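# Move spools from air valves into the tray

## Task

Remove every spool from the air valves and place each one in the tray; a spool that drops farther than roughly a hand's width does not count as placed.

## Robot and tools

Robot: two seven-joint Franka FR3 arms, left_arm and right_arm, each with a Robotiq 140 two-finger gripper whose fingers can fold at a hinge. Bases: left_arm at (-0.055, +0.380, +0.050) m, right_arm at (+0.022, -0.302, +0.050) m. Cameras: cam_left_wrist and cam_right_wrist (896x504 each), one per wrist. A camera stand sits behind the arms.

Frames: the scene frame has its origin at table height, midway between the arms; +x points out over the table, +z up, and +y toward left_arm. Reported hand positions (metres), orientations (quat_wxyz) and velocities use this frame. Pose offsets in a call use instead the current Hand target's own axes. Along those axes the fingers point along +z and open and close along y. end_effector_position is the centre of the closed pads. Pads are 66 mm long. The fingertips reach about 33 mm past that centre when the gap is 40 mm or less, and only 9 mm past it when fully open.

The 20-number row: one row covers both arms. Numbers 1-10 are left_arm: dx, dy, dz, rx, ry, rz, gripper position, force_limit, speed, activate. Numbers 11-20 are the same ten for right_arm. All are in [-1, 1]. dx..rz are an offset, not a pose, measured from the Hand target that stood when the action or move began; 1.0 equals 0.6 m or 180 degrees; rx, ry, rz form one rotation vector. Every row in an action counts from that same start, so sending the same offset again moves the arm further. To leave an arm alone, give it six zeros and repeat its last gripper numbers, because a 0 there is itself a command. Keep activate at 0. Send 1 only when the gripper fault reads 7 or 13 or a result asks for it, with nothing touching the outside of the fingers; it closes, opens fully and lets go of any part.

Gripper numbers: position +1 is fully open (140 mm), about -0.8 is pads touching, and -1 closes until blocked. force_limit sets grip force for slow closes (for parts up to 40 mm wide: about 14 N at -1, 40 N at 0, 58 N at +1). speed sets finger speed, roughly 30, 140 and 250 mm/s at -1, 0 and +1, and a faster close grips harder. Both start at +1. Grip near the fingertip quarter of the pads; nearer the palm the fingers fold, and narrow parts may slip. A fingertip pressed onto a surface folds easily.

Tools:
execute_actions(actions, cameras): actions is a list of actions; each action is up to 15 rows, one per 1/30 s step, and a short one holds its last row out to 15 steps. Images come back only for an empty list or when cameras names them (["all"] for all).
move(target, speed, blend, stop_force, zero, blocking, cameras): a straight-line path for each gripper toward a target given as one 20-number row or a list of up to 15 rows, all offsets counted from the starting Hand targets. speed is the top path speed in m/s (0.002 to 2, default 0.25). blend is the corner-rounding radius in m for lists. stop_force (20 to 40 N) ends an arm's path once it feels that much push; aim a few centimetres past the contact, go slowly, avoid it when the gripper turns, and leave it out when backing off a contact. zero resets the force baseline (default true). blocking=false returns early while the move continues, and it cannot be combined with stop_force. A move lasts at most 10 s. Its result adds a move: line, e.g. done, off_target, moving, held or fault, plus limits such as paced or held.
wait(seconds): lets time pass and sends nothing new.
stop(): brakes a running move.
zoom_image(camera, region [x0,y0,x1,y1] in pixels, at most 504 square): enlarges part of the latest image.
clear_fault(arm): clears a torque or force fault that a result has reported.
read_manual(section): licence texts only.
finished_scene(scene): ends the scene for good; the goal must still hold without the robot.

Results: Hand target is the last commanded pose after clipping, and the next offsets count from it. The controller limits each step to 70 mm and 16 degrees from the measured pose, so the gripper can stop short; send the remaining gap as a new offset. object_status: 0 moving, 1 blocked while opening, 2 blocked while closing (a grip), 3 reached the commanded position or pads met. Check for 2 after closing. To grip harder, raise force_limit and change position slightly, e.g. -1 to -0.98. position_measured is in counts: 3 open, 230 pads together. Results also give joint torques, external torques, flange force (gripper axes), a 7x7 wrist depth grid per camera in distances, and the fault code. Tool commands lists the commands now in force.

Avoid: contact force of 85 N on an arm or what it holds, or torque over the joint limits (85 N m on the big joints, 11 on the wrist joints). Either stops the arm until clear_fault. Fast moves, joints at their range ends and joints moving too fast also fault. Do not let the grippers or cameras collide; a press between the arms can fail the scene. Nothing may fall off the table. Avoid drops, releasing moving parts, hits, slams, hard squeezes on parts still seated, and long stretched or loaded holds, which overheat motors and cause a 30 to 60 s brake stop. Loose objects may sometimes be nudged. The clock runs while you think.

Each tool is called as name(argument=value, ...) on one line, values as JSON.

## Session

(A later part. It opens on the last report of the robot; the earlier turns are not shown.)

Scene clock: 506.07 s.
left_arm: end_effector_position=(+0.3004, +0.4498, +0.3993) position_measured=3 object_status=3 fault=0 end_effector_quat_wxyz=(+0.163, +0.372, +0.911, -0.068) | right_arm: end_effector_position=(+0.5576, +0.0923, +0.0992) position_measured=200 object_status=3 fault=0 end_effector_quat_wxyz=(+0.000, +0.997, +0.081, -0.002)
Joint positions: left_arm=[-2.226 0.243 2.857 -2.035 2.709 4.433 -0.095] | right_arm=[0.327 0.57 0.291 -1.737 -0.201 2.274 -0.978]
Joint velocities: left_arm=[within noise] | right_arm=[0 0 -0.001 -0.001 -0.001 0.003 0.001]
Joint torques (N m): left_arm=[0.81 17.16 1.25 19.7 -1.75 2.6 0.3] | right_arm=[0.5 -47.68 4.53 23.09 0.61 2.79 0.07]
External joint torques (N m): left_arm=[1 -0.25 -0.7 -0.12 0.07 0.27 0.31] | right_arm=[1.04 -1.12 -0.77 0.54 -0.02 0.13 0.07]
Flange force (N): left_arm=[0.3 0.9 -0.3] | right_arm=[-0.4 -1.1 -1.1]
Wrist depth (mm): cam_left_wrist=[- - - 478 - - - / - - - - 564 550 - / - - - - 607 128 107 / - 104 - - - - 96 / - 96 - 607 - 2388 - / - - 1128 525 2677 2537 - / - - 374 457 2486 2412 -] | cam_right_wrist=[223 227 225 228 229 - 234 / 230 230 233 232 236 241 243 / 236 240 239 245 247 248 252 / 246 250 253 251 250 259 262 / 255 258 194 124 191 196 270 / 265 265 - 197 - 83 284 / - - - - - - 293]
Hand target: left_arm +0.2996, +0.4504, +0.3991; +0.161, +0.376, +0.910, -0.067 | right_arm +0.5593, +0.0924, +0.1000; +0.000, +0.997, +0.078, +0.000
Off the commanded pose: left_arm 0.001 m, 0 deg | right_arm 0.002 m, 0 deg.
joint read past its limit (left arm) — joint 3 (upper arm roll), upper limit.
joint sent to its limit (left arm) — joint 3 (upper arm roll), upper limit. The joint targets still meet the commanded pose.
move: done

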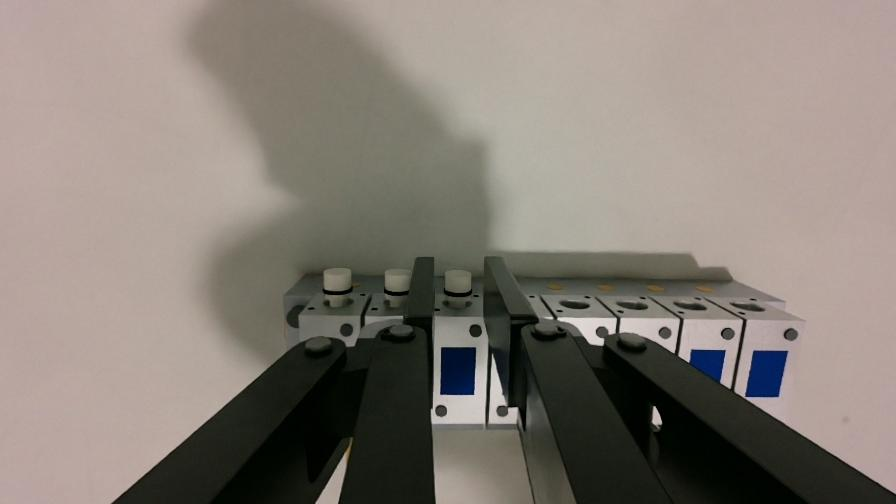

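move(target=[[0,0,0,0,0,0,1,1,1,0,0.001,0.001,0.02,0,0,0,-0.563,0,-1,0],[0,0,0,0,0,0,1,1,1,0,0.001,0.001,0.0483,0,0,0,-0.563,0,-1,0],[0,0,0,0,0,0,1,1,1,0,0.001,0.001,0.0483,0,0,0,-1,0,-1,0]], speed=0.08)

move(target=[[0,0,0,0,0,0,1,1,1,0,0.1,0,0,0,0,0,-1,0,-1,0],[0,0,0,0,0,0,1,1,1,0,0.1,0,-0.1483,0,0,0,-1,0,-1,0],[0,0,0,0,0,0,1,1,1,0,-0.3894,0.178,-0.1483,0,0,0,-1,0,-1,0]], speed=[0.05,0.2,0.3], blend=[0.01,0.03,0], cameras=["cam_right_wrist"])

move(target=[[0,0,0,0,0,0,1,1,1,0,0,0,0.14,0,0,0,-1,0,-1,0],[0,0,0,0,0,0,1,1,1,0,0,0,0.2,0,0,0,-1,0,-1,0],[0,0,0,0,0,0,1,1,1,0,0,0,0.2,0,0,0,-0.563,0,-1,0],[0,0,0,0,0,0,1,1,1,0,0,0,-0.02,0,0,0,-0.563,0,-1,0]], speed=[0.25,0.08,0.1,0.25], blend=[0.01,0,0,0], cameras=["cam_right_wrist"])

move(target=[[0,0,0,0,0,0,1,1,1,0,0.3886,-0.2240,0.07,0,0,0,-0.563,0,-1,0],[0,0,0,0,0,0,1,1,1,0,0.3886,-0.2240,0.12,0,0,0,-0.563,0,-1,0]], speed=[0.3,0.15], cameras=["cam_right_wrist"])

zoom_image(camera="cam_right_wrist", region=[360, 220, 560, 370])

Scene clock: 514.83 s.
left_arm: end_effector_position=(+0.3004, +0.4498, +0.3993) position_measured=3 object_status=3 fault=0 end_effector_quat_wxyz=(+0.163, +0.372, +0.911, -0.068) | right_arm: end_effector_position=(+0.5598, +0.0915, +0.0715) position_measured=215 object_status=0 fault=0 end_effector_quat_wxyz=(+0.000, +0.997, +0.080, -0.001)
Joint positions: left_arm=[-2.226 0.243 2.857 -2.035 2.709 4.433 -0.095] | right_arm=[0.346 0.615 0.264 -1.74 -0.207 2.326 -0.975]
Joint torques (N m): left_arm=[0.73 17.07 1.22 19.68 -1.76 2.59 0.26] | right_arm=[0.82 -47.74 4.55 21.97 0.61 2.84 0.05]
External joint torques (N m): left_arm=[0.9 -0.35 -0.79 -0.19 0.06 0.26 0.27] | right_arm=[1.47 -0.22 -0.59 -0.13 0.02 0.17 0.04]
Flange force (N): left_arm=[0.0 1.0 0.0] | right_arm=[-1.2 -1.4 0.6]
Wrist depth (mm): cam_left_wrist=[- 476 - 468 - - 473 / - - - - - - 534 / - - - - - 128 113 / - 104 - - - - 96 / - 96 - 609 - 2365 - / - - - 545 2619 2436 - / - - 376 465 2619 - -] | cam_right_wrist=[197 198 200 201 204 206 209 / 205 206 209 210 212 214 215 / 211 213 215 216 218 221 223 / 219 220 223 224 228 230 231 / 226 228 191 116 190 192 239 / 234 236 - - - 166 172 / 243 - - - - - 260]
Hand target: left_arm +0.2996, +0.4504, +0.3991; +0.161, +0.376, +0.910, -0.067 | right_arm +0.5599, +0.0919, +0.0710; +0.000, +0.997, +0.078, +0.000
Off the commanded pose: left_arm 0.001 m, 0 deg | right_arm 0.001 m, 0 deg.
joint read past its limit (left arm) — joint 3 (upper arm roll), upper limit.
joint sent to its limit (left arm) — joint 3 (upper arm roll), upper limit. The joint targets still meet the commanded pose.
move: done

Scene clock: 518.67 s.
left_arm: end_effector_position=(+0.3004, +0.4498, +0.3993) position_measured=3 object_status=3 fault=0 end_effector_quat_wxyz=(+0.163, +0.372, +0.911, -0.068) | right_arm: end_effector_position=(+0.3457, -0.0505, +0.1595) position_measured=215 object_status=2 fault=0 end_effector_quat_wxyz=(+0.002, +0.997, +0.076, -0.001)
Joint positions: left_arm=[-2.226 0.243 2.857 -2.035 2.709 4.433 -0.095] | right_arm=[0.298 -0.251 0.323 -2.648 0.114 2.404 -1.146]
Joint velocities: left_arm=[within noise] | right_arm=[0.001 0 0 0.002 0.001 0 -0.005]
Joint torques (N m): left_arm=[0.8 17.1 1.25 19.68 -1.76 2.59 0.31] | right_arm=[0.81 -19.95 -2.72 21.36 0.92 2.79 -0.2]
External joint torques (N m): left_arm=[0.96 -0.24 -0.75 -0.14 0.06 0.27 0.32] | right_arm=[1.07 -0.83 -0.2 -0.24 0.35 0.12 -0.2]
Flange force (N): left_arm=[0.3 0.8 -0.2] | right_arm=[-4.5 1.7 -1.9]
Wrist depth (mm): cam_left_wrist=[- 478 - - - - 484 / 554 - 547 - - 550 - / - - - 651 - 129 106 / - 104 - - - - 96 / - 96 - - - 2388 - / - - - - 2706 2591 - / - - - 3383 - - -] | cam_right_wrist=[275 276 278 291 282 285 - / 284 284 287 289 291 294 293 / 291 295 293 297 302 306 - / 302 306 - 309 322 317 325 / 320 314 - 119 324 321 330 / 330 - - - - 88 347 / - - - - - - 360]
Hand target: left_arm +0.2996, +0.4504, +0.3991; +0.161, +0.376, +0.910, -0.067 | right_arm +0.3458, -0.0501, +0.1600; +0.000, +0.997, +0.078, +0.000
Off the commanded pose: left_arm 0.001 m, 0 deg | right_arm 0.001 m, 0 deg.
joint read past its limit (left arm) — joint 3 (upper arm roll), upper limit.
joint sent to its limit (left arm) — joint 3 (upper arm roll), upper limit. The joint targets still meet the commanded pose.
move: done

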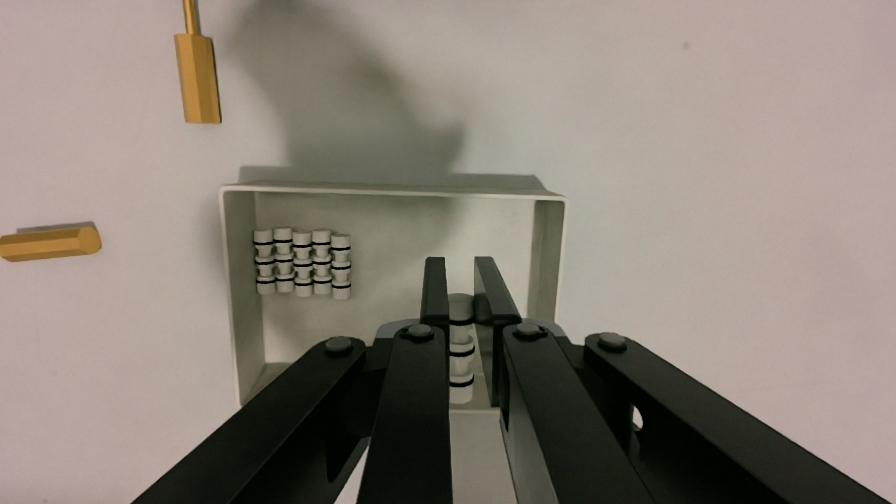

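Scene clock: 522.83 s.
left_arm: end_effector_position=(+0.3004, +0.4498, +0.3993) position_measured=3 object_status=3 fault=0 end_effector_quat_wxyz=(+0.163, +0.372, +0.911, -0.068) | right_arm: end_effector_position=(+0.3462, -0.0500, +0.1713) position_measured=200 object_status=3 fault=0 end_effector_quat_wxyz=(+0.000, +0.997, +0.075, +0.000)
Joint positions: left_arm=[-2.226 0.243 2.857 -2.035 2.709 4.433 -0.095] | right_arm=[0.336 -0.274 0.282 -2.638 0.107 2.372 -1.14]
Joint velocities: left_arm=[within noise] | right_arm=[0.002 0 0 -0.001 0.002 -0.003 -0.006]
Joint torques (N m): left_arm=[0.77 17.13 1.24 19.7 -1.76 2.6 0.3] | right_arm=[0.68 -19.84 -2.37 22.15 0.58 2.34 -0.22]
External joint torques (N m): left_arm=[0.99 -0.33 -0.69 -0.17 0.06 0.27 0.31] | right_arm=[0.91 -0.71 0.09 0.02 -0.01 -0.37 -0.22]
Flange force (N): left_arm=[0.4 1.0 -0.2] | right_arm=[-2.9 0.8 -2.9]
Wrist depth (mm): cam_left_wrist=[472 - 454 - - - - / - - - - - - - / - - - - - 128 106 / - 104 - - - 716 96 / - 97 - - - 2082 - / - - - - 2737 2511 - / - - - 3431 2971 2486 -] | cam_right_wrist=[284 287 290 291 294 297 297 / 297 297 300 302 301 307 309 / - - 308 311 313 319 319 / 320 320 314 308 325 - 332 / 327 330 - 125 335 342 347 / 342 341 - - - 88 356 / - - - - - - -]
Hand target: left_arm +0.2996, +0.4504, +0.3991; +0.161, +0.376, +0.910, -0.067 | right_arm +0.3458, -0.0501, +0.1720; +0.000, +0.997, +0.078, +0.000
Off the commanded pose: left_arm 0.001 m, 0 deg | right_arm 0.001 m, 0 deg.
joint read past its limit (left arm) — joint 3 (upper arm roll), upper limit.
joint sent to its limit (left arm) — joint 3 (upper arm roll), upper limit. The joint targets still meet the commanded pose.
move: done

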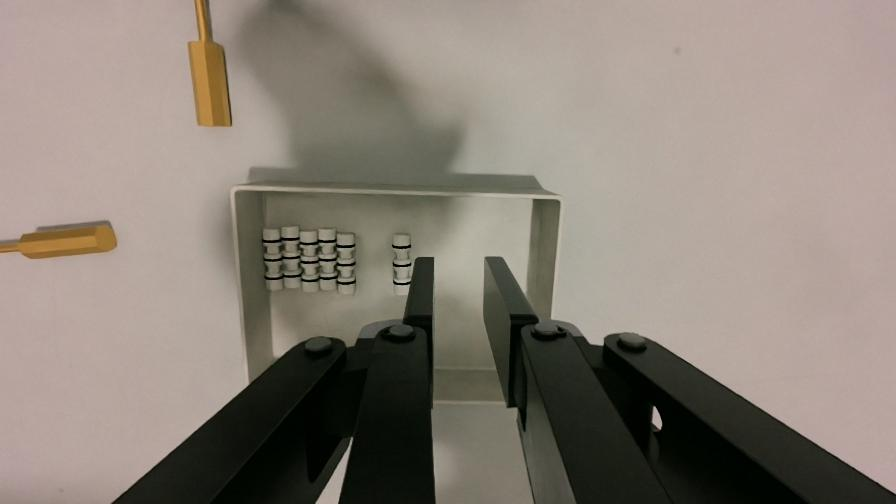

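Scene clock: 525.47 s.
left_arm: end_effector_position=(+0.3004, +0.4498, +0.3993) position_measured=3 object_status=3 fault=0 end_effector_quat_wxyz=(+0.163, +0.372, +0.911, -0.068) | right_arm: end_effector_position=(+0.5536, +0.1189, +0.0992) position_measured=200 object_status=3 fault=0 end_effector_quat_wxyz=(+0.000, +0.997, +0.081, -0.002)
Joint positions: left_arm=[-2.226 0.243 2.857 -2.035 2.709 4.433 -0.095] | right_arm=[0.434 0.598 0.214 -1.676 -0.151 2.254 -0.975]
Joint velocities: left_arm=[within noise] | right_arm=[0 0 -0.001 0.001 -0.001 0.005 0]
Joint torques (N m): left_arm=[0.78 17.15 1.24 19.69 -1.75 2.58 0.31] | right_arm=[0.75 -49.34 3.45 23.37 0.63 2.8 0.14]
External joint torques (N m): left_arm=[1.02 -0.42 -0.68 -0.26 0.08 0.25 0.32] | right_arm=[1.09 -1.05 -0.85 0.47 -0.01 0.14 0.14]
Flange force (N): left_arm=[0.5 1.0 0.1] | right_arm=[-0.8 -1.1 -1.0]
Wrist depth (mm): cam_left_wrist=[- - 487 499 473 - - / 534 - 534 - - 541 - / - - 614 - - 127 106 / - 104 764 - - - 96 / - 96 - - - 1765 - / - - - 532 2737 2511 - / - - 358 439 - - -] | cam_right_wrist=[222 222 225 226 230 233 234 / 231 233 232 239 239 240 243 / 238 240 242 245 246 250 251 / 247 256 250 251 257 258 262 / 257 260 258 125 192 203 237 / 266 - - - - 83 280 / - - - - - - -]
Hand target: left_arm +0.2996, +0.4504, +0.3991; +0.161, +0.376, +0.910, -0.067 | right_arm +0.5552, +0.1190, +0.1000; +0.000, +0.997, +0.078, +0.000
Off the commanded pose: left_arm 0.001 m, 0 deg | right_arm 0.002 m, 0 deg.
joint read past its limit (left arm) — joint 3 (upper arm roll), upper limit.
joint sent to its limit (left arm) — joint 3 (upper arm roll), upper limit. The joint targets still meet the commanded pose.
move: done

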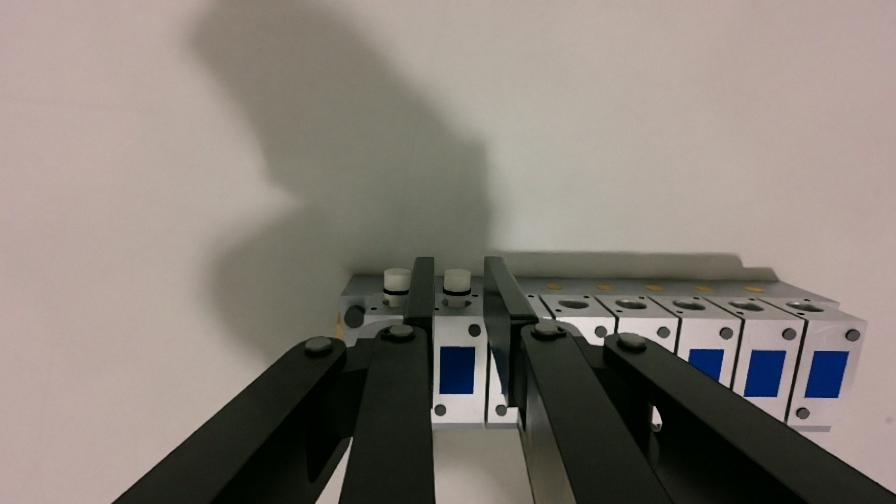

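Scaled by 2.520 from the camera's image (finer frame: 1280x720).

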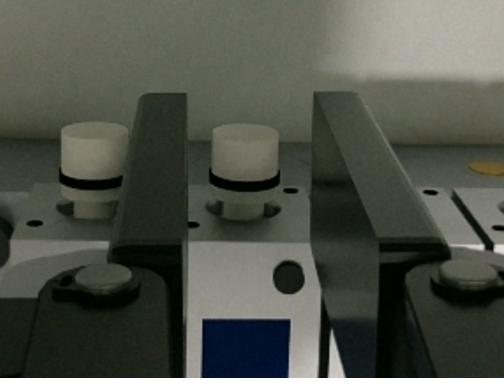

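move(target=[[0,0,0,0,0,0,1,1,1,0,0.001,0.0003,0.02,0,0,0,-0.563,0,-1,0],[0,0,0,0,0,0,1,1,1,0,0.001,0.0003,0.0483,0,0,0,-0.563,0,-1,0],[0,0,0,0,0,0,1,1,1,0,0.001,0.0003,0.0483,0,0,0,-1,0,-1,0]], speed=0.08)

move(target=[[0,0,0,0,0,0,1,1,1,0,0.1,0,0,0,0,0,-1,0,-1,0],[0,0,0,0,0,0,1,1,1,0,0.1,0,-0.1483,0,0,0,-1,0,-1,0],[0,0,0,0,0,0,1,1,1,0,-0.3898,0.2237,-0.1483,0,0,0,-1,0,-1,0]], speed=[0.05,0.2,0.3], blend=[0.01,0.03,0], cameras=["cam_right_wrist"])

move(target=[[0,0,0,0,0,0,1,1,1,0,0,0,0.14,0,0,0,-1,0,-1,0],[0,0,0,0,0,0,1,1,1,0,0,0,0.2,0,0,0,-1,0,-1,0],[0,0,0,0,0,0,1,1,1,0,0,0,0.2,0,0,0,-0.563,0,-1,0],[0,0,0,0,0,0,1,1,1,0,0,0,-0.02,0,0,0,-0.563,0,-1,0]], speed=[0.25,0.08,0.1,0.25], blend=[0.01,0,0,0], cameras=["cam_right_wrist"])

move(target=[[0,0,0,0,0,0,1,1,1,0,0.3889,-0.2699,0.07,0,0,0,-0.563,0,-1,0],[0,0,0,0,0,0,1,1,1,0,0.3889,-0.2699,0.12,0,0,0,-0.563,0,-1,0]], speed=[0.3,0.15], cameras=["cam_right_wrist"])

zoom_image(camera="cam_right_wrist", region=[360, 220, 560, 370])

Scene clock: 532.60 s.
left_arm: end_effector_position=(+0.3004, +0.4498, +0.3993) position_measured=3 object_status=3 fault=0 end_effector_quat_wxyz=(+0.163, +0.372, +0.911, -0.068) | right_arm: end_effector_position=(+0.5557, +0.1185, +0.0716) position_measured=215 object_status=0 fault=0 end_effector_quat_wxyz=(+0.000, +0.997, +0.080, -0.001)
Joint positions: left_arm=[-2.226 0.243 2.857 -2.035 2.709 4.433 -0.095] | right_arm=[0.45 0.642 0.193 -1.678 -0.154 2.305 -0.974]
Joint torques (N m): left_arm=[0.79 17.14 1.25 19.63 -1.76 2.59 0.27] | right_arm=[0.89 -49.31 3.52 22.38 0.64 2.82 0.01]
External joint torques (N m): left_arm=[1.04 -0.35 -0.65 -0.24 0.06 0.27 0.29] | right_arm=[1.46 -0.12 -0.5 -0.18 0.03 0.14 0.01]
Flange force (N): left_arm=[0.5 0.8 -0.1] | right_arm=[-1.5 -1.2 0.5]
Wrist depth (mm): cam_left_wrist=[506 - - - - - - / - - - - - 541 - / - - - 641 - 128 106 / - 104 - 646 - - 96 / - 96 - 591 - 2214 - / - - - 479 2564 2591 - / - - 355 444 - - -] | cam_right_wrist=[198 199 201 203 204 207 210 / 206 206 209 210 212 214 216 / 212 213 216 217 219 221 224 / 220 222 224 225 228 230 231 / 228 230 229 119 212 193 204 / 236 236 - 74 - 167 170 / - - - - - - 178]
Hand target: left_arm +0.2996, +0.4504, +0.3991; +0.161, +0.376, +0.910, -0.067 | right_arm +0.5558, +0.1190, +0.0711; +0.000, +0.997, +0.078, +0.000
Off the commanded pose: left_arm 0.001 m, 0 deg | right_arm 0.001 m, 0 deg.
joint read past its limit (left arm) — joint 3 (upper arm roll), upper limit.
joint sent to its limit (left arm) — joint 3 (upper arm roll), upper limit. The joint targets still meet the commanded pose.
move: done

Scene clock: 536.40 s.
left_arm: end_effector_position=(+0.3004, +0.4498, +0.3993) position_measured=3 object_status=3 fault=0 end_effector_quat_wxyz=(+0.163, +0.372, +0.911, -0.068) | right_arm: end_effector_position=(+0.3456, -0.0506, +0.1595) position_measured=215 object_status=2 fault=0 end_effector_quat_wxyz=(+0.002, +0.997, +0.076, -0.001)
Joint positions: left_arm=[-2.226 0.243 2.857 -2.035 2.709 4.433 -0.095] | right_arm=[0.388 -0.245 0.23 -2.649 0.079 2.406 -1.12]
Joint velocities: left_arm=[within noise] | right_arm=[0 0.001 0.001 -0.001 0 0 -0.006]
Joint torques (N m): left_arm=[0.83 17.08 1.21 19.68 -1.75 2.59 0.3] | right_arm=[0.86 -20.91 -2.21 21.35 0.92 2.77 -0.12]
External joint torques (N m): left_arm=[1.12 -0.42 -0.64 -0.18 0.08 0.26 0.31] | right_arm=[1.1 -0.95 -0.3 -0.25 0.36 0.1 -0.12]
Flange force (N): left_arm=[0.5 1.3 -0.2] | right_arm=[-4.4 1.6 -2.0]
Wrist depth (mm): cam_left_wrist=[- - 470 479 - - - / - - - - - - - / - 601 - - - 129 106 / - 105 - - - - 96 / - 96 - - - 2064 - / - - - - 2677 2460 - / - 460 2900 3383 2971 - -] | cam_right_wrist=[275 274 278 280 284 285 289 / 284 286 288 291 291 295 296 / 294 295 294 298 293 306 309 / 304 301 297 306 317 318 321 / 318 - 320 120 324 - 332 / 330 329 - - - 89 - / - - - - - - -]
Hand target: left_arm +0.2996, +0.4504, +0.3991; +0.161, +0.376, +0.910, -0.067 | right_arm +0.3457, -0.0501, +0.1600; +0.000, +0.997, +0.078, +0.000
Off the commanded pose: left_arm 0.001 m, 0 deg | right_arm 0.001 m, 0 deg.
joint read past its limit (left arm) — joint 3 (upper arm roll), upper limit.
joint sent to its limit (left arm) — joint 3 (upper arm roll), upper limit. The joint targets still meet the commanded pose.
move: done

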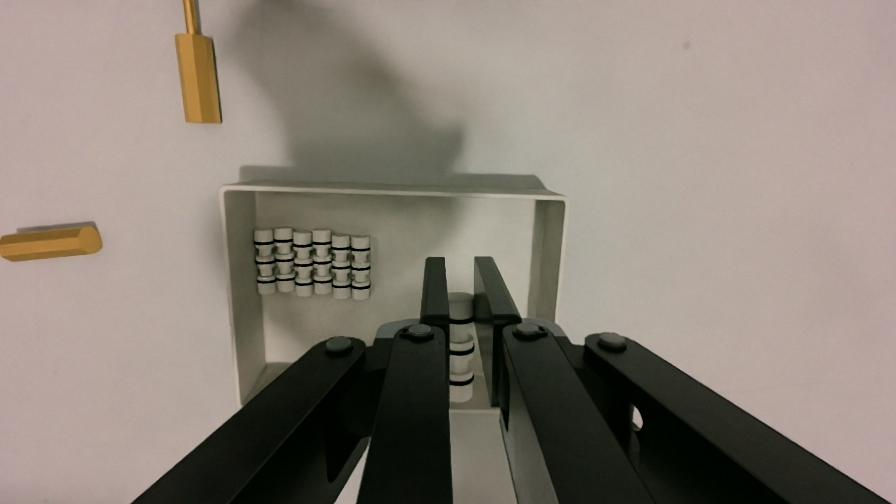

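Scene clock: 540.43 s.
left_arm: end_effector_position=(+0.3004, +0.4498, +0.3993) position_measured=3 object_status=3 fault=0 end_effector_quat_wxyz=(+0.163, +0.372, +0.911, -0.068) | right_arm: end_effector_position=(+0.3462, -0.0500, +0.1714) position_measured=200 object_status=3 fault=0 end_effector_quat_wxyz=(+0.000, +0.997, +0.075, +0.001)
Joint positions: left_arm=[-2.226 0.243 2.857 -2.035 2.709 4.433 -0.095] | right_arm=[0.414 -0.27 0.202 -2.639 0.075 2.374 -1.117]
Joint velocities: left_arm=[within noise] | right_arm=[0.001 0 -0.002 0 0.001 -0.004 -0.003]
Joint torques (N m): left_arm=[0.84 17.1 1.3 19.67 -1.77 2.59 0.3] | right_arm=[0.87 -20.5 -2.05 22.23 0.59 2.29 -0.24]
External joint torques (N m): left_arm=[1.03 -0.32 -0.68 -0.19 0.05 0.27 0.32] | right_arm=[1.07 -0.83 -0.19 0.14 0.01 -0.4 -0.24]
Flange force (N): left_arm=[0.5 0.9 -0.2] | right_arm=[-2.6 1.0 -3.4]
Wrist depth (mm): cam_left_wrist=[- - - - - - - / - - - - - - 513 / - - 667 - - 127 106 / - 104 - - - - 96 / - 97 - - - 1964 - / - - - - 2677 2235 - / - - - 3163 2677 2460 -] | cam_right_wrist=[285 286 290 292 290 294 298 / 297 298 299 301 305 308 307 / 305 305 305 311 314 318 322 / 316 323 312 321 321 329 325 / 330 336 - 124 126 342 344 / 343 - - - - 88 - / - - - - - - -]
Hand target: left_arm +0.2996, +0.4504, +0.3991; +0.161, +0.376, +0.910, -0.067 | right_arm +0.3457, -0.0501, +0.1720; +0.000, +0.997, +0.078, +0.000
Off the commanded pose: left_arm 0.001 m, 0 deg | right_arm 0.001 m, 0 deg.
joint read past its limit (left arm) — joint 3 (upper arm roll), upper limit.
joint sent to its limit (left arm) — joint 3 (upper arm roll), upper limit. The joint targets still meet the commanded pose.
move: done

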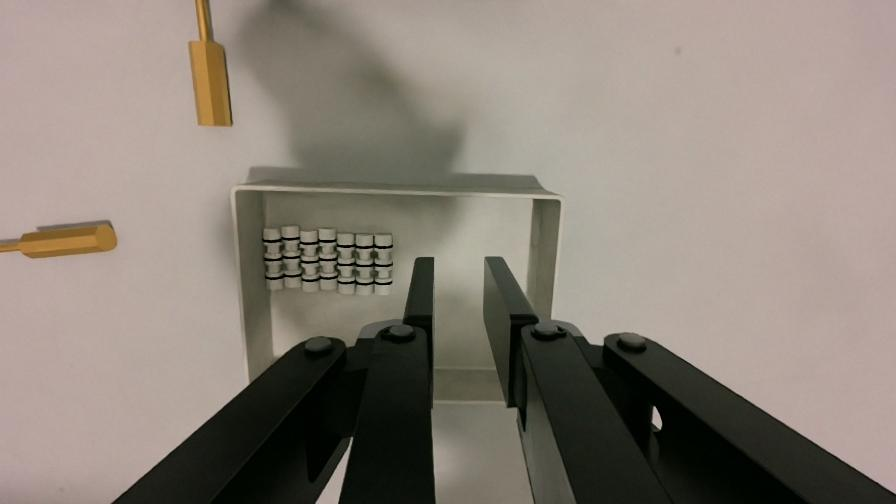

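Scene clock: 543.13 s.
left_arm: end_effector_position=(+0.3004, +0.4498, +0.3993) position_measured=3 object_status=3 fault=0 end_effector_quat_wxyz=(+0.163, +0.372, +0.911, -0.068) | right_arm: end_effector_position=(+0.5494, +0.1460, +0.0991) position_measured=200 object_status=3 fault=0 end_effector_quat_wxyz=(+0.000, +0.997, +0.081, -0.002)
Joint positions: left_arm=[-2.226 0.243 2.857 -2.035 2.709 4.433 -0.095] | right_arm=[0.52 0.634 0.159 -1.607 -0.115 2.228 -0.964]
Joint velocities: left_arm=[within noise] | right_arm=[0 0.001 -0.001 0 -0.001 0.004 0.002]
Joint torques (N m): left_arm=[0.78 17.14 1.22 19.67 -1.75 2.6 0.32] | right_arm=[0.35 -51.02 3 23.72 0.62 2.75 0.17]
External joint torques (N m): left_arm=[1.03 -0.29 -0.68 -0.17 0.07 0.27 0.33] | right_arm=[1.03 -0.87 -0.2 0.29 -0.03 0.07 0.17]
Flange force (N): left_arm=[0.5 0.9 -0.2] | right_arm=[-1.4 -0.9 -1.1]
Wrist depth (mm): cam_left_wrist=[- - - - 467 - - / - - - - - - 518 / - - - 633 - 127 112 / - 104 - 579 - - 96 / - 96 930 538 - 2118 - / - - - 466 2706 2342 - / - - 331 417 - 3083 -] | cam_right_wrist=[223 225 227 228 229 232 235 / 231 232 234 237 239 238 244 / 239 241 243 246 248 253 - / 248 249 248 251 255 259 264 / 255 259 261 127 192 197 198 / 269 267 - 196 - 88 204 / 275 - - - - - -]
Hand target: left_arm +0.2996, +0.4504, +0.3991; +0.161, +0.376, +0.910, -0.067 | right_arm +0.5509, +0.1463, +0.1000; +0.000, +0.997, +0.078, +0.000
Off the commanded pose: left_arm 0.001 m, 0 deg | right_arm 0.002 m, 0 deg.
joint read past its limit (left arm) — joint 3 (upper arm roll), upper limit.
joint sent to its limit (left arm) — joint 3 (upper arm roll), upper limit. The joint targets still meet the commanded pose.
move: done

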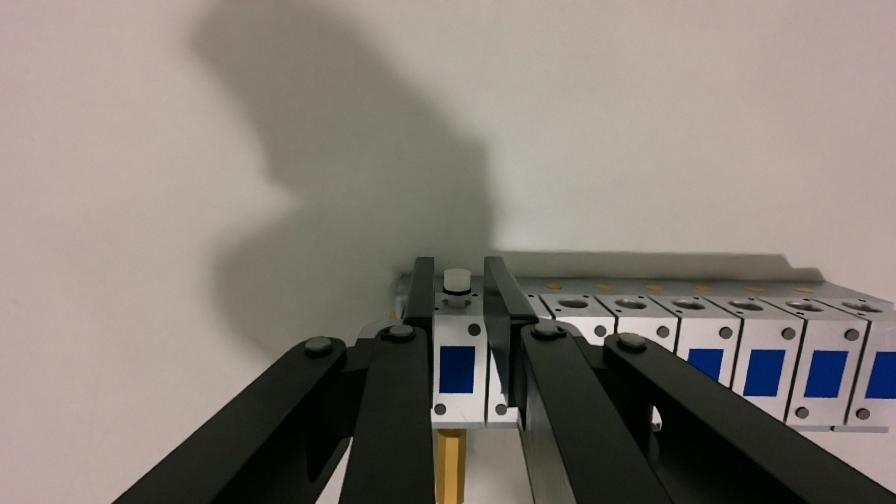

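Scaled by 2.520 from the camera's image (finer frame: 1280x720).

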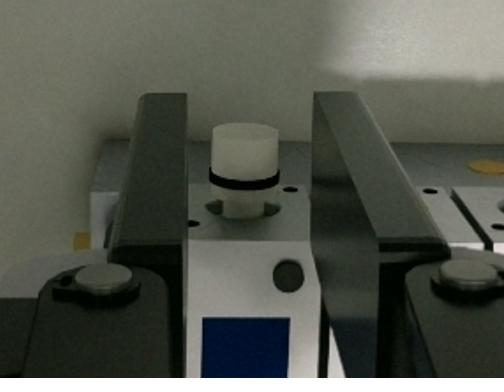

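move(target=[[0,0,0,0,0,0,1,1,1,0,0.001,0.0003,0.02,0,0,0,-0.563,0,-1,0],[0,0,0,0,0,0,1,1,1,0,0.001,0.0003,0.0483,0,0,0,-0.563,0,-1,0],[0,0,0,0,0,0,1,1,1,0,0.001,0.0003,0.0483,0,0,0,-1,0,-1,0]], speed=0.08)

move(target=[[0,0,0,0,0,0,1,1,1,0,0.1,0,0,0,0,0,-1,0,-1,0],[0,0,0,0,0,0,1,1,1,0,0.1,0,-0.1483,0,0,0,-1,0,-1,0],[0,0,0,0,0,0,1,1,1,0,-0.3899,0.283,-0.1483,0,0,0,-1,0,-1,0]], speed=[0.05,0.2,0.3], blend=[0.01,0.03,0], cameras=["cam_right_wrist"])

move(target=[[0,0,0,0,0,0,1,1,1,0,0,0,0.14,0,0,0,-1,0,-1,0],[0,0,0,0,0,0,1,1,1,0,0,0,0.2,0,0,0,-1,0,-1,0],[0,0,0,0,0,0,1,1,1,0,0,0,0.2,0,0,0,-0.563,0,-1,0],[0,0,0,0,0,0,1,1,1,0,0,0,-0.1,0,0,0,-0.563,0,-1,0]], speed=[0.25,0.08,0.1,0.25], blend=[0.01,0,0,0], cameras=["cam_right_wrist"])

Scene clock: 548.73 s.
left_arm: end_effector_position=(+0.3004, +0.4498, +0.3993) position_measured=3 object_status=3 fault=0 end_effector_quat_wxyz=(+0.163, +0.372, +0.911, -0.068) | right_arm: end_effector_position=(+0.5515, +0.1456, +0.0716) position_measured=215 object_status=0 fault=0 end_effector_quat_wxyz=(+0.000, +0.997, +0.080, -0.001)
Joint positions: left_arm=[-2.226 0.243 2.857 -2.035 2.709 4.433 -0.095] | right_arm=[0.532 0.678 0.141 -1.609 -0.115 2.277 -0.964]
Joint torques (N m): left_arm=[0.7 17.16 1.23 19.71 -1.75 2.58 0.3] | right_arm=[0.85 -50.74 2.83 22.77 0.68 2.87 0.04]
External joint torques (N m): left_arm=[0.9 -0.25 -0.72 -0.15 0.07 0.25 0.31] | right_arm=[1.6 -0.33 -0.16 -0.01 0.06 0.22 0.04]
Flange force (N): left_arm=[0.2 0.8 -0.2] | right_arm=[-1.8 -1.3 0.1]
Wrist depth (mm): cam_left_wrist=[- - - - - - - / - - - - - - - / - - - - 607 128 107 / - 104 - - - - 96 / - 96 - 512 - 2100 - / - - - 458 2737 2564 - / - - 336 416 - - -] | cam_right_wrist=[198 200 202 204 205 207 210 / - 206 209 214 218 214 216 / 213 214 215 218 220 221 223 / 219 - 226 226 229 234 234 / 229 233 231 120 212 193 198 / 238 238 - - - 88 171 / - - - - - - 178]
Hand target: left_arm +0.2996, +0.4504, +0.3991; +0.161, +0.376, +0.910, -0.067 | right_arm +0.5516, +0.1462, +0.0711; +0.000, +0.997, +0.078, +0.000
Off the commanded pose: left_arm 0.001 m, 0 deg | right_arm 0.001 m, 0 deg.
joint read past its limit (left arm) — joint 3 (upper arm roll), upper limit.
joint sent to its limit (left arm) — joint 3 (upper arm roll), upper limit. The joint targets still meet the commanded pose.
move: done

Scene clock: 552.60 s.
left_arm: end_effector_position=(+0.3004, +0.4498, +0.3993) position_measured=3 object_status=3 fault=0 end_effector_quat_wxyz=(+0.163, +0.372, +0.911, -0.068) | right_arm: end_effector_position=(+0.3469, -0.0586, +0.1595) position_measured=215 object_status=2 fault=0 end_effector_quat_wxyz=(+0.002, +0.997, +0.076, -0.001)
Joint positions: left_arm=[-2.226 0.243 2.857 -2.035 2.709 4.433 -0.095] | right_arm=[0.448 -0.253 0.151 -2.661 0.053 2.407 -1.118]
Joint velocities: left_arm=[within noise] | right_arm=[0 0 -0.001 -0.001 0 0.001 -0.005]
Joint torques (N m): left_arm=[0.76 17.16 1.23 19.7 -1.76 2.6 0.28] | right_arm=[0.84 -20.93 -1.67 21.36 0.92 2.78 -0.24]
External joint torques (N m): left_arm=[0.93 -0.22 -0.76 -0.13 0.06 0.27 0.29] | right_arm=[1.05 -0.86 -0.24 -0.28 0.36 0.1 -0.24]
Flange force (N): left_arm=[0.1 0.8 -0.2] | right_arm=[-3.9 1.5 -1.6]
Wrist depth (mm): cam_left_wrist=[- - - - 478 - - / - - - - - - - / - - - - - 129 112 / - 104 723 - - - 96 / - 97 1064 - - 2137 - / - - - - 2706 2511 - / - - - 3205 - - -] | cam_right_wrist=[272 275 278 282 283 281 286 / 286 284 288 288 292 294 296 / - 295 300 297 - 304 307 / 303 309 305 308 310 315 - / 318 304 - 120 323 331 333 / 330 - - - - 88 345 / 340 - - - - - -]
Hand target: left_arm +0.2996, +0.4504, +0.3991; +0.161, +0.376, +0.910, -0.067 | right_arm +0.3470, -0.0581, +0.1600; +0.000, +0.997, +0.078, +0.000
Off the commanded pose: left_arm 0.001 m, 0 deg | right_arm 0.001 m, 0 deg.
joint read past its limit (left arm) — joint 3 (upper arm roll), upper limit.
joint sent to its limit (left arm) — joint 3 (upper arm roll), upper limit. The joint targets still meet the commanded pose.
move: done

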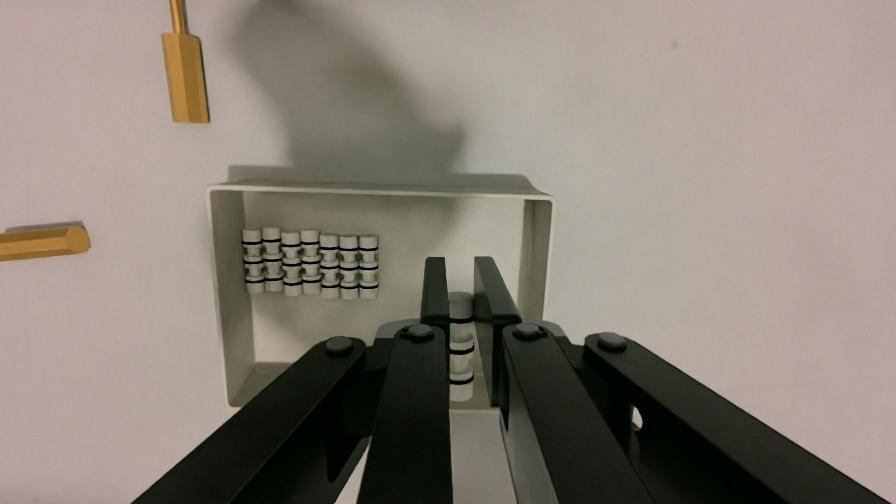

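Scene clock: 556.67 s.
left_arm: end_effector_position=(+0.3004, +0.4498, +0.3993) position_measured=3 object_status=3 fault=0 end_effector_quat_wxyz=(+0.163, +0.372, +0.911, -0.068) | right_arm: end_effector_position=(+0.3474, -0.0580, +0.2192) position_measured=200 object_status=3 fault=0 end_effector_quat_wxyz=(+0.000, +0.997, +0.075, +0.000)
Joint positions: left_arm=[-2.226 0.243 2.857 -2.035 2.709 4.433 -0.095] | right_arm=[0.469 -0.366 0.123 -2.592 0.054 2.228 -1.121]
Joint velocities: left_arm=[within noise] | right_arm=[-0.001 0 -0.001 -0.001 0 -0.004 -0.002]
Joint torques (N m): left_arm=[0.8 17.1 1.24 19.69 -1.74 2.6 0.3] | right_arm=[0.66 -18.71 -1.56 23.5 0.66 2.27 -0.31]
External joint torques (N m): left_arm=[0.96 -0.28 -0.76 -0.15 0.06 0.27 0.31] | right_arm=[0.91 -0.77 0.26 0.05 0 -0.4 -0.31]
Flange force (N): left_arm=[0.2 0.9 -0.2] | right_arm=[-2.8 0.6 -2.5]
Wrist depth (mm): cam_left_wrist=[- - - - - - - / - - - 555 - 526 - / - - - - - 128 106 / - 104 - - - - 96 / - 96 867 892 916 2388 - / - - - - 2677 2436 - / - - - 2511 2706 2436 -] | cam_right_wrist=[- 348 335 335 329 335 335 / 348 341 347 350 354 351 - / 352 354 359 356 362 360 354 / 341 370 363 369 379 381 - / 379 391 380 124 115 397 - / 397 - - - - 83 414 / 408 - - - - - -]
Hand target: left_arm +0.2996, +0.4504, +0.3991; +0.161, +0.376, +0.910, -0.067 | right_arm +0.3470, -0.0581, +0.2200; +0.000, +0.997, +0.078, +0.000
Off the commanded pose: left_arm 0.001 m, 0 deg | right_arm 0.001 m, 0 deg.
joint read past its limit (left arm) — joint 3 (upper arm roll), upper limit.
joint sent to its limit (left arm) — joint 3 (upper arm roll), upper limit. The joint targets still meet the commanded pose.
move: done

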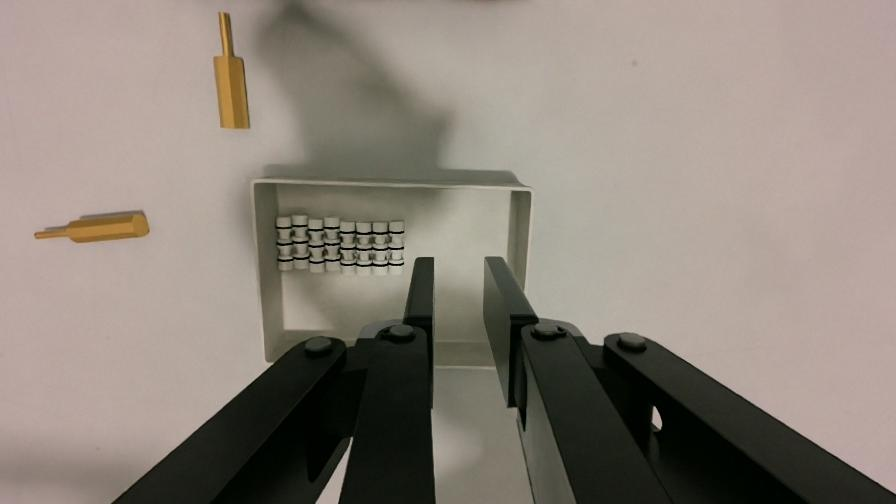

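finished_scene(scene=1)

The scene is finished: the task was done.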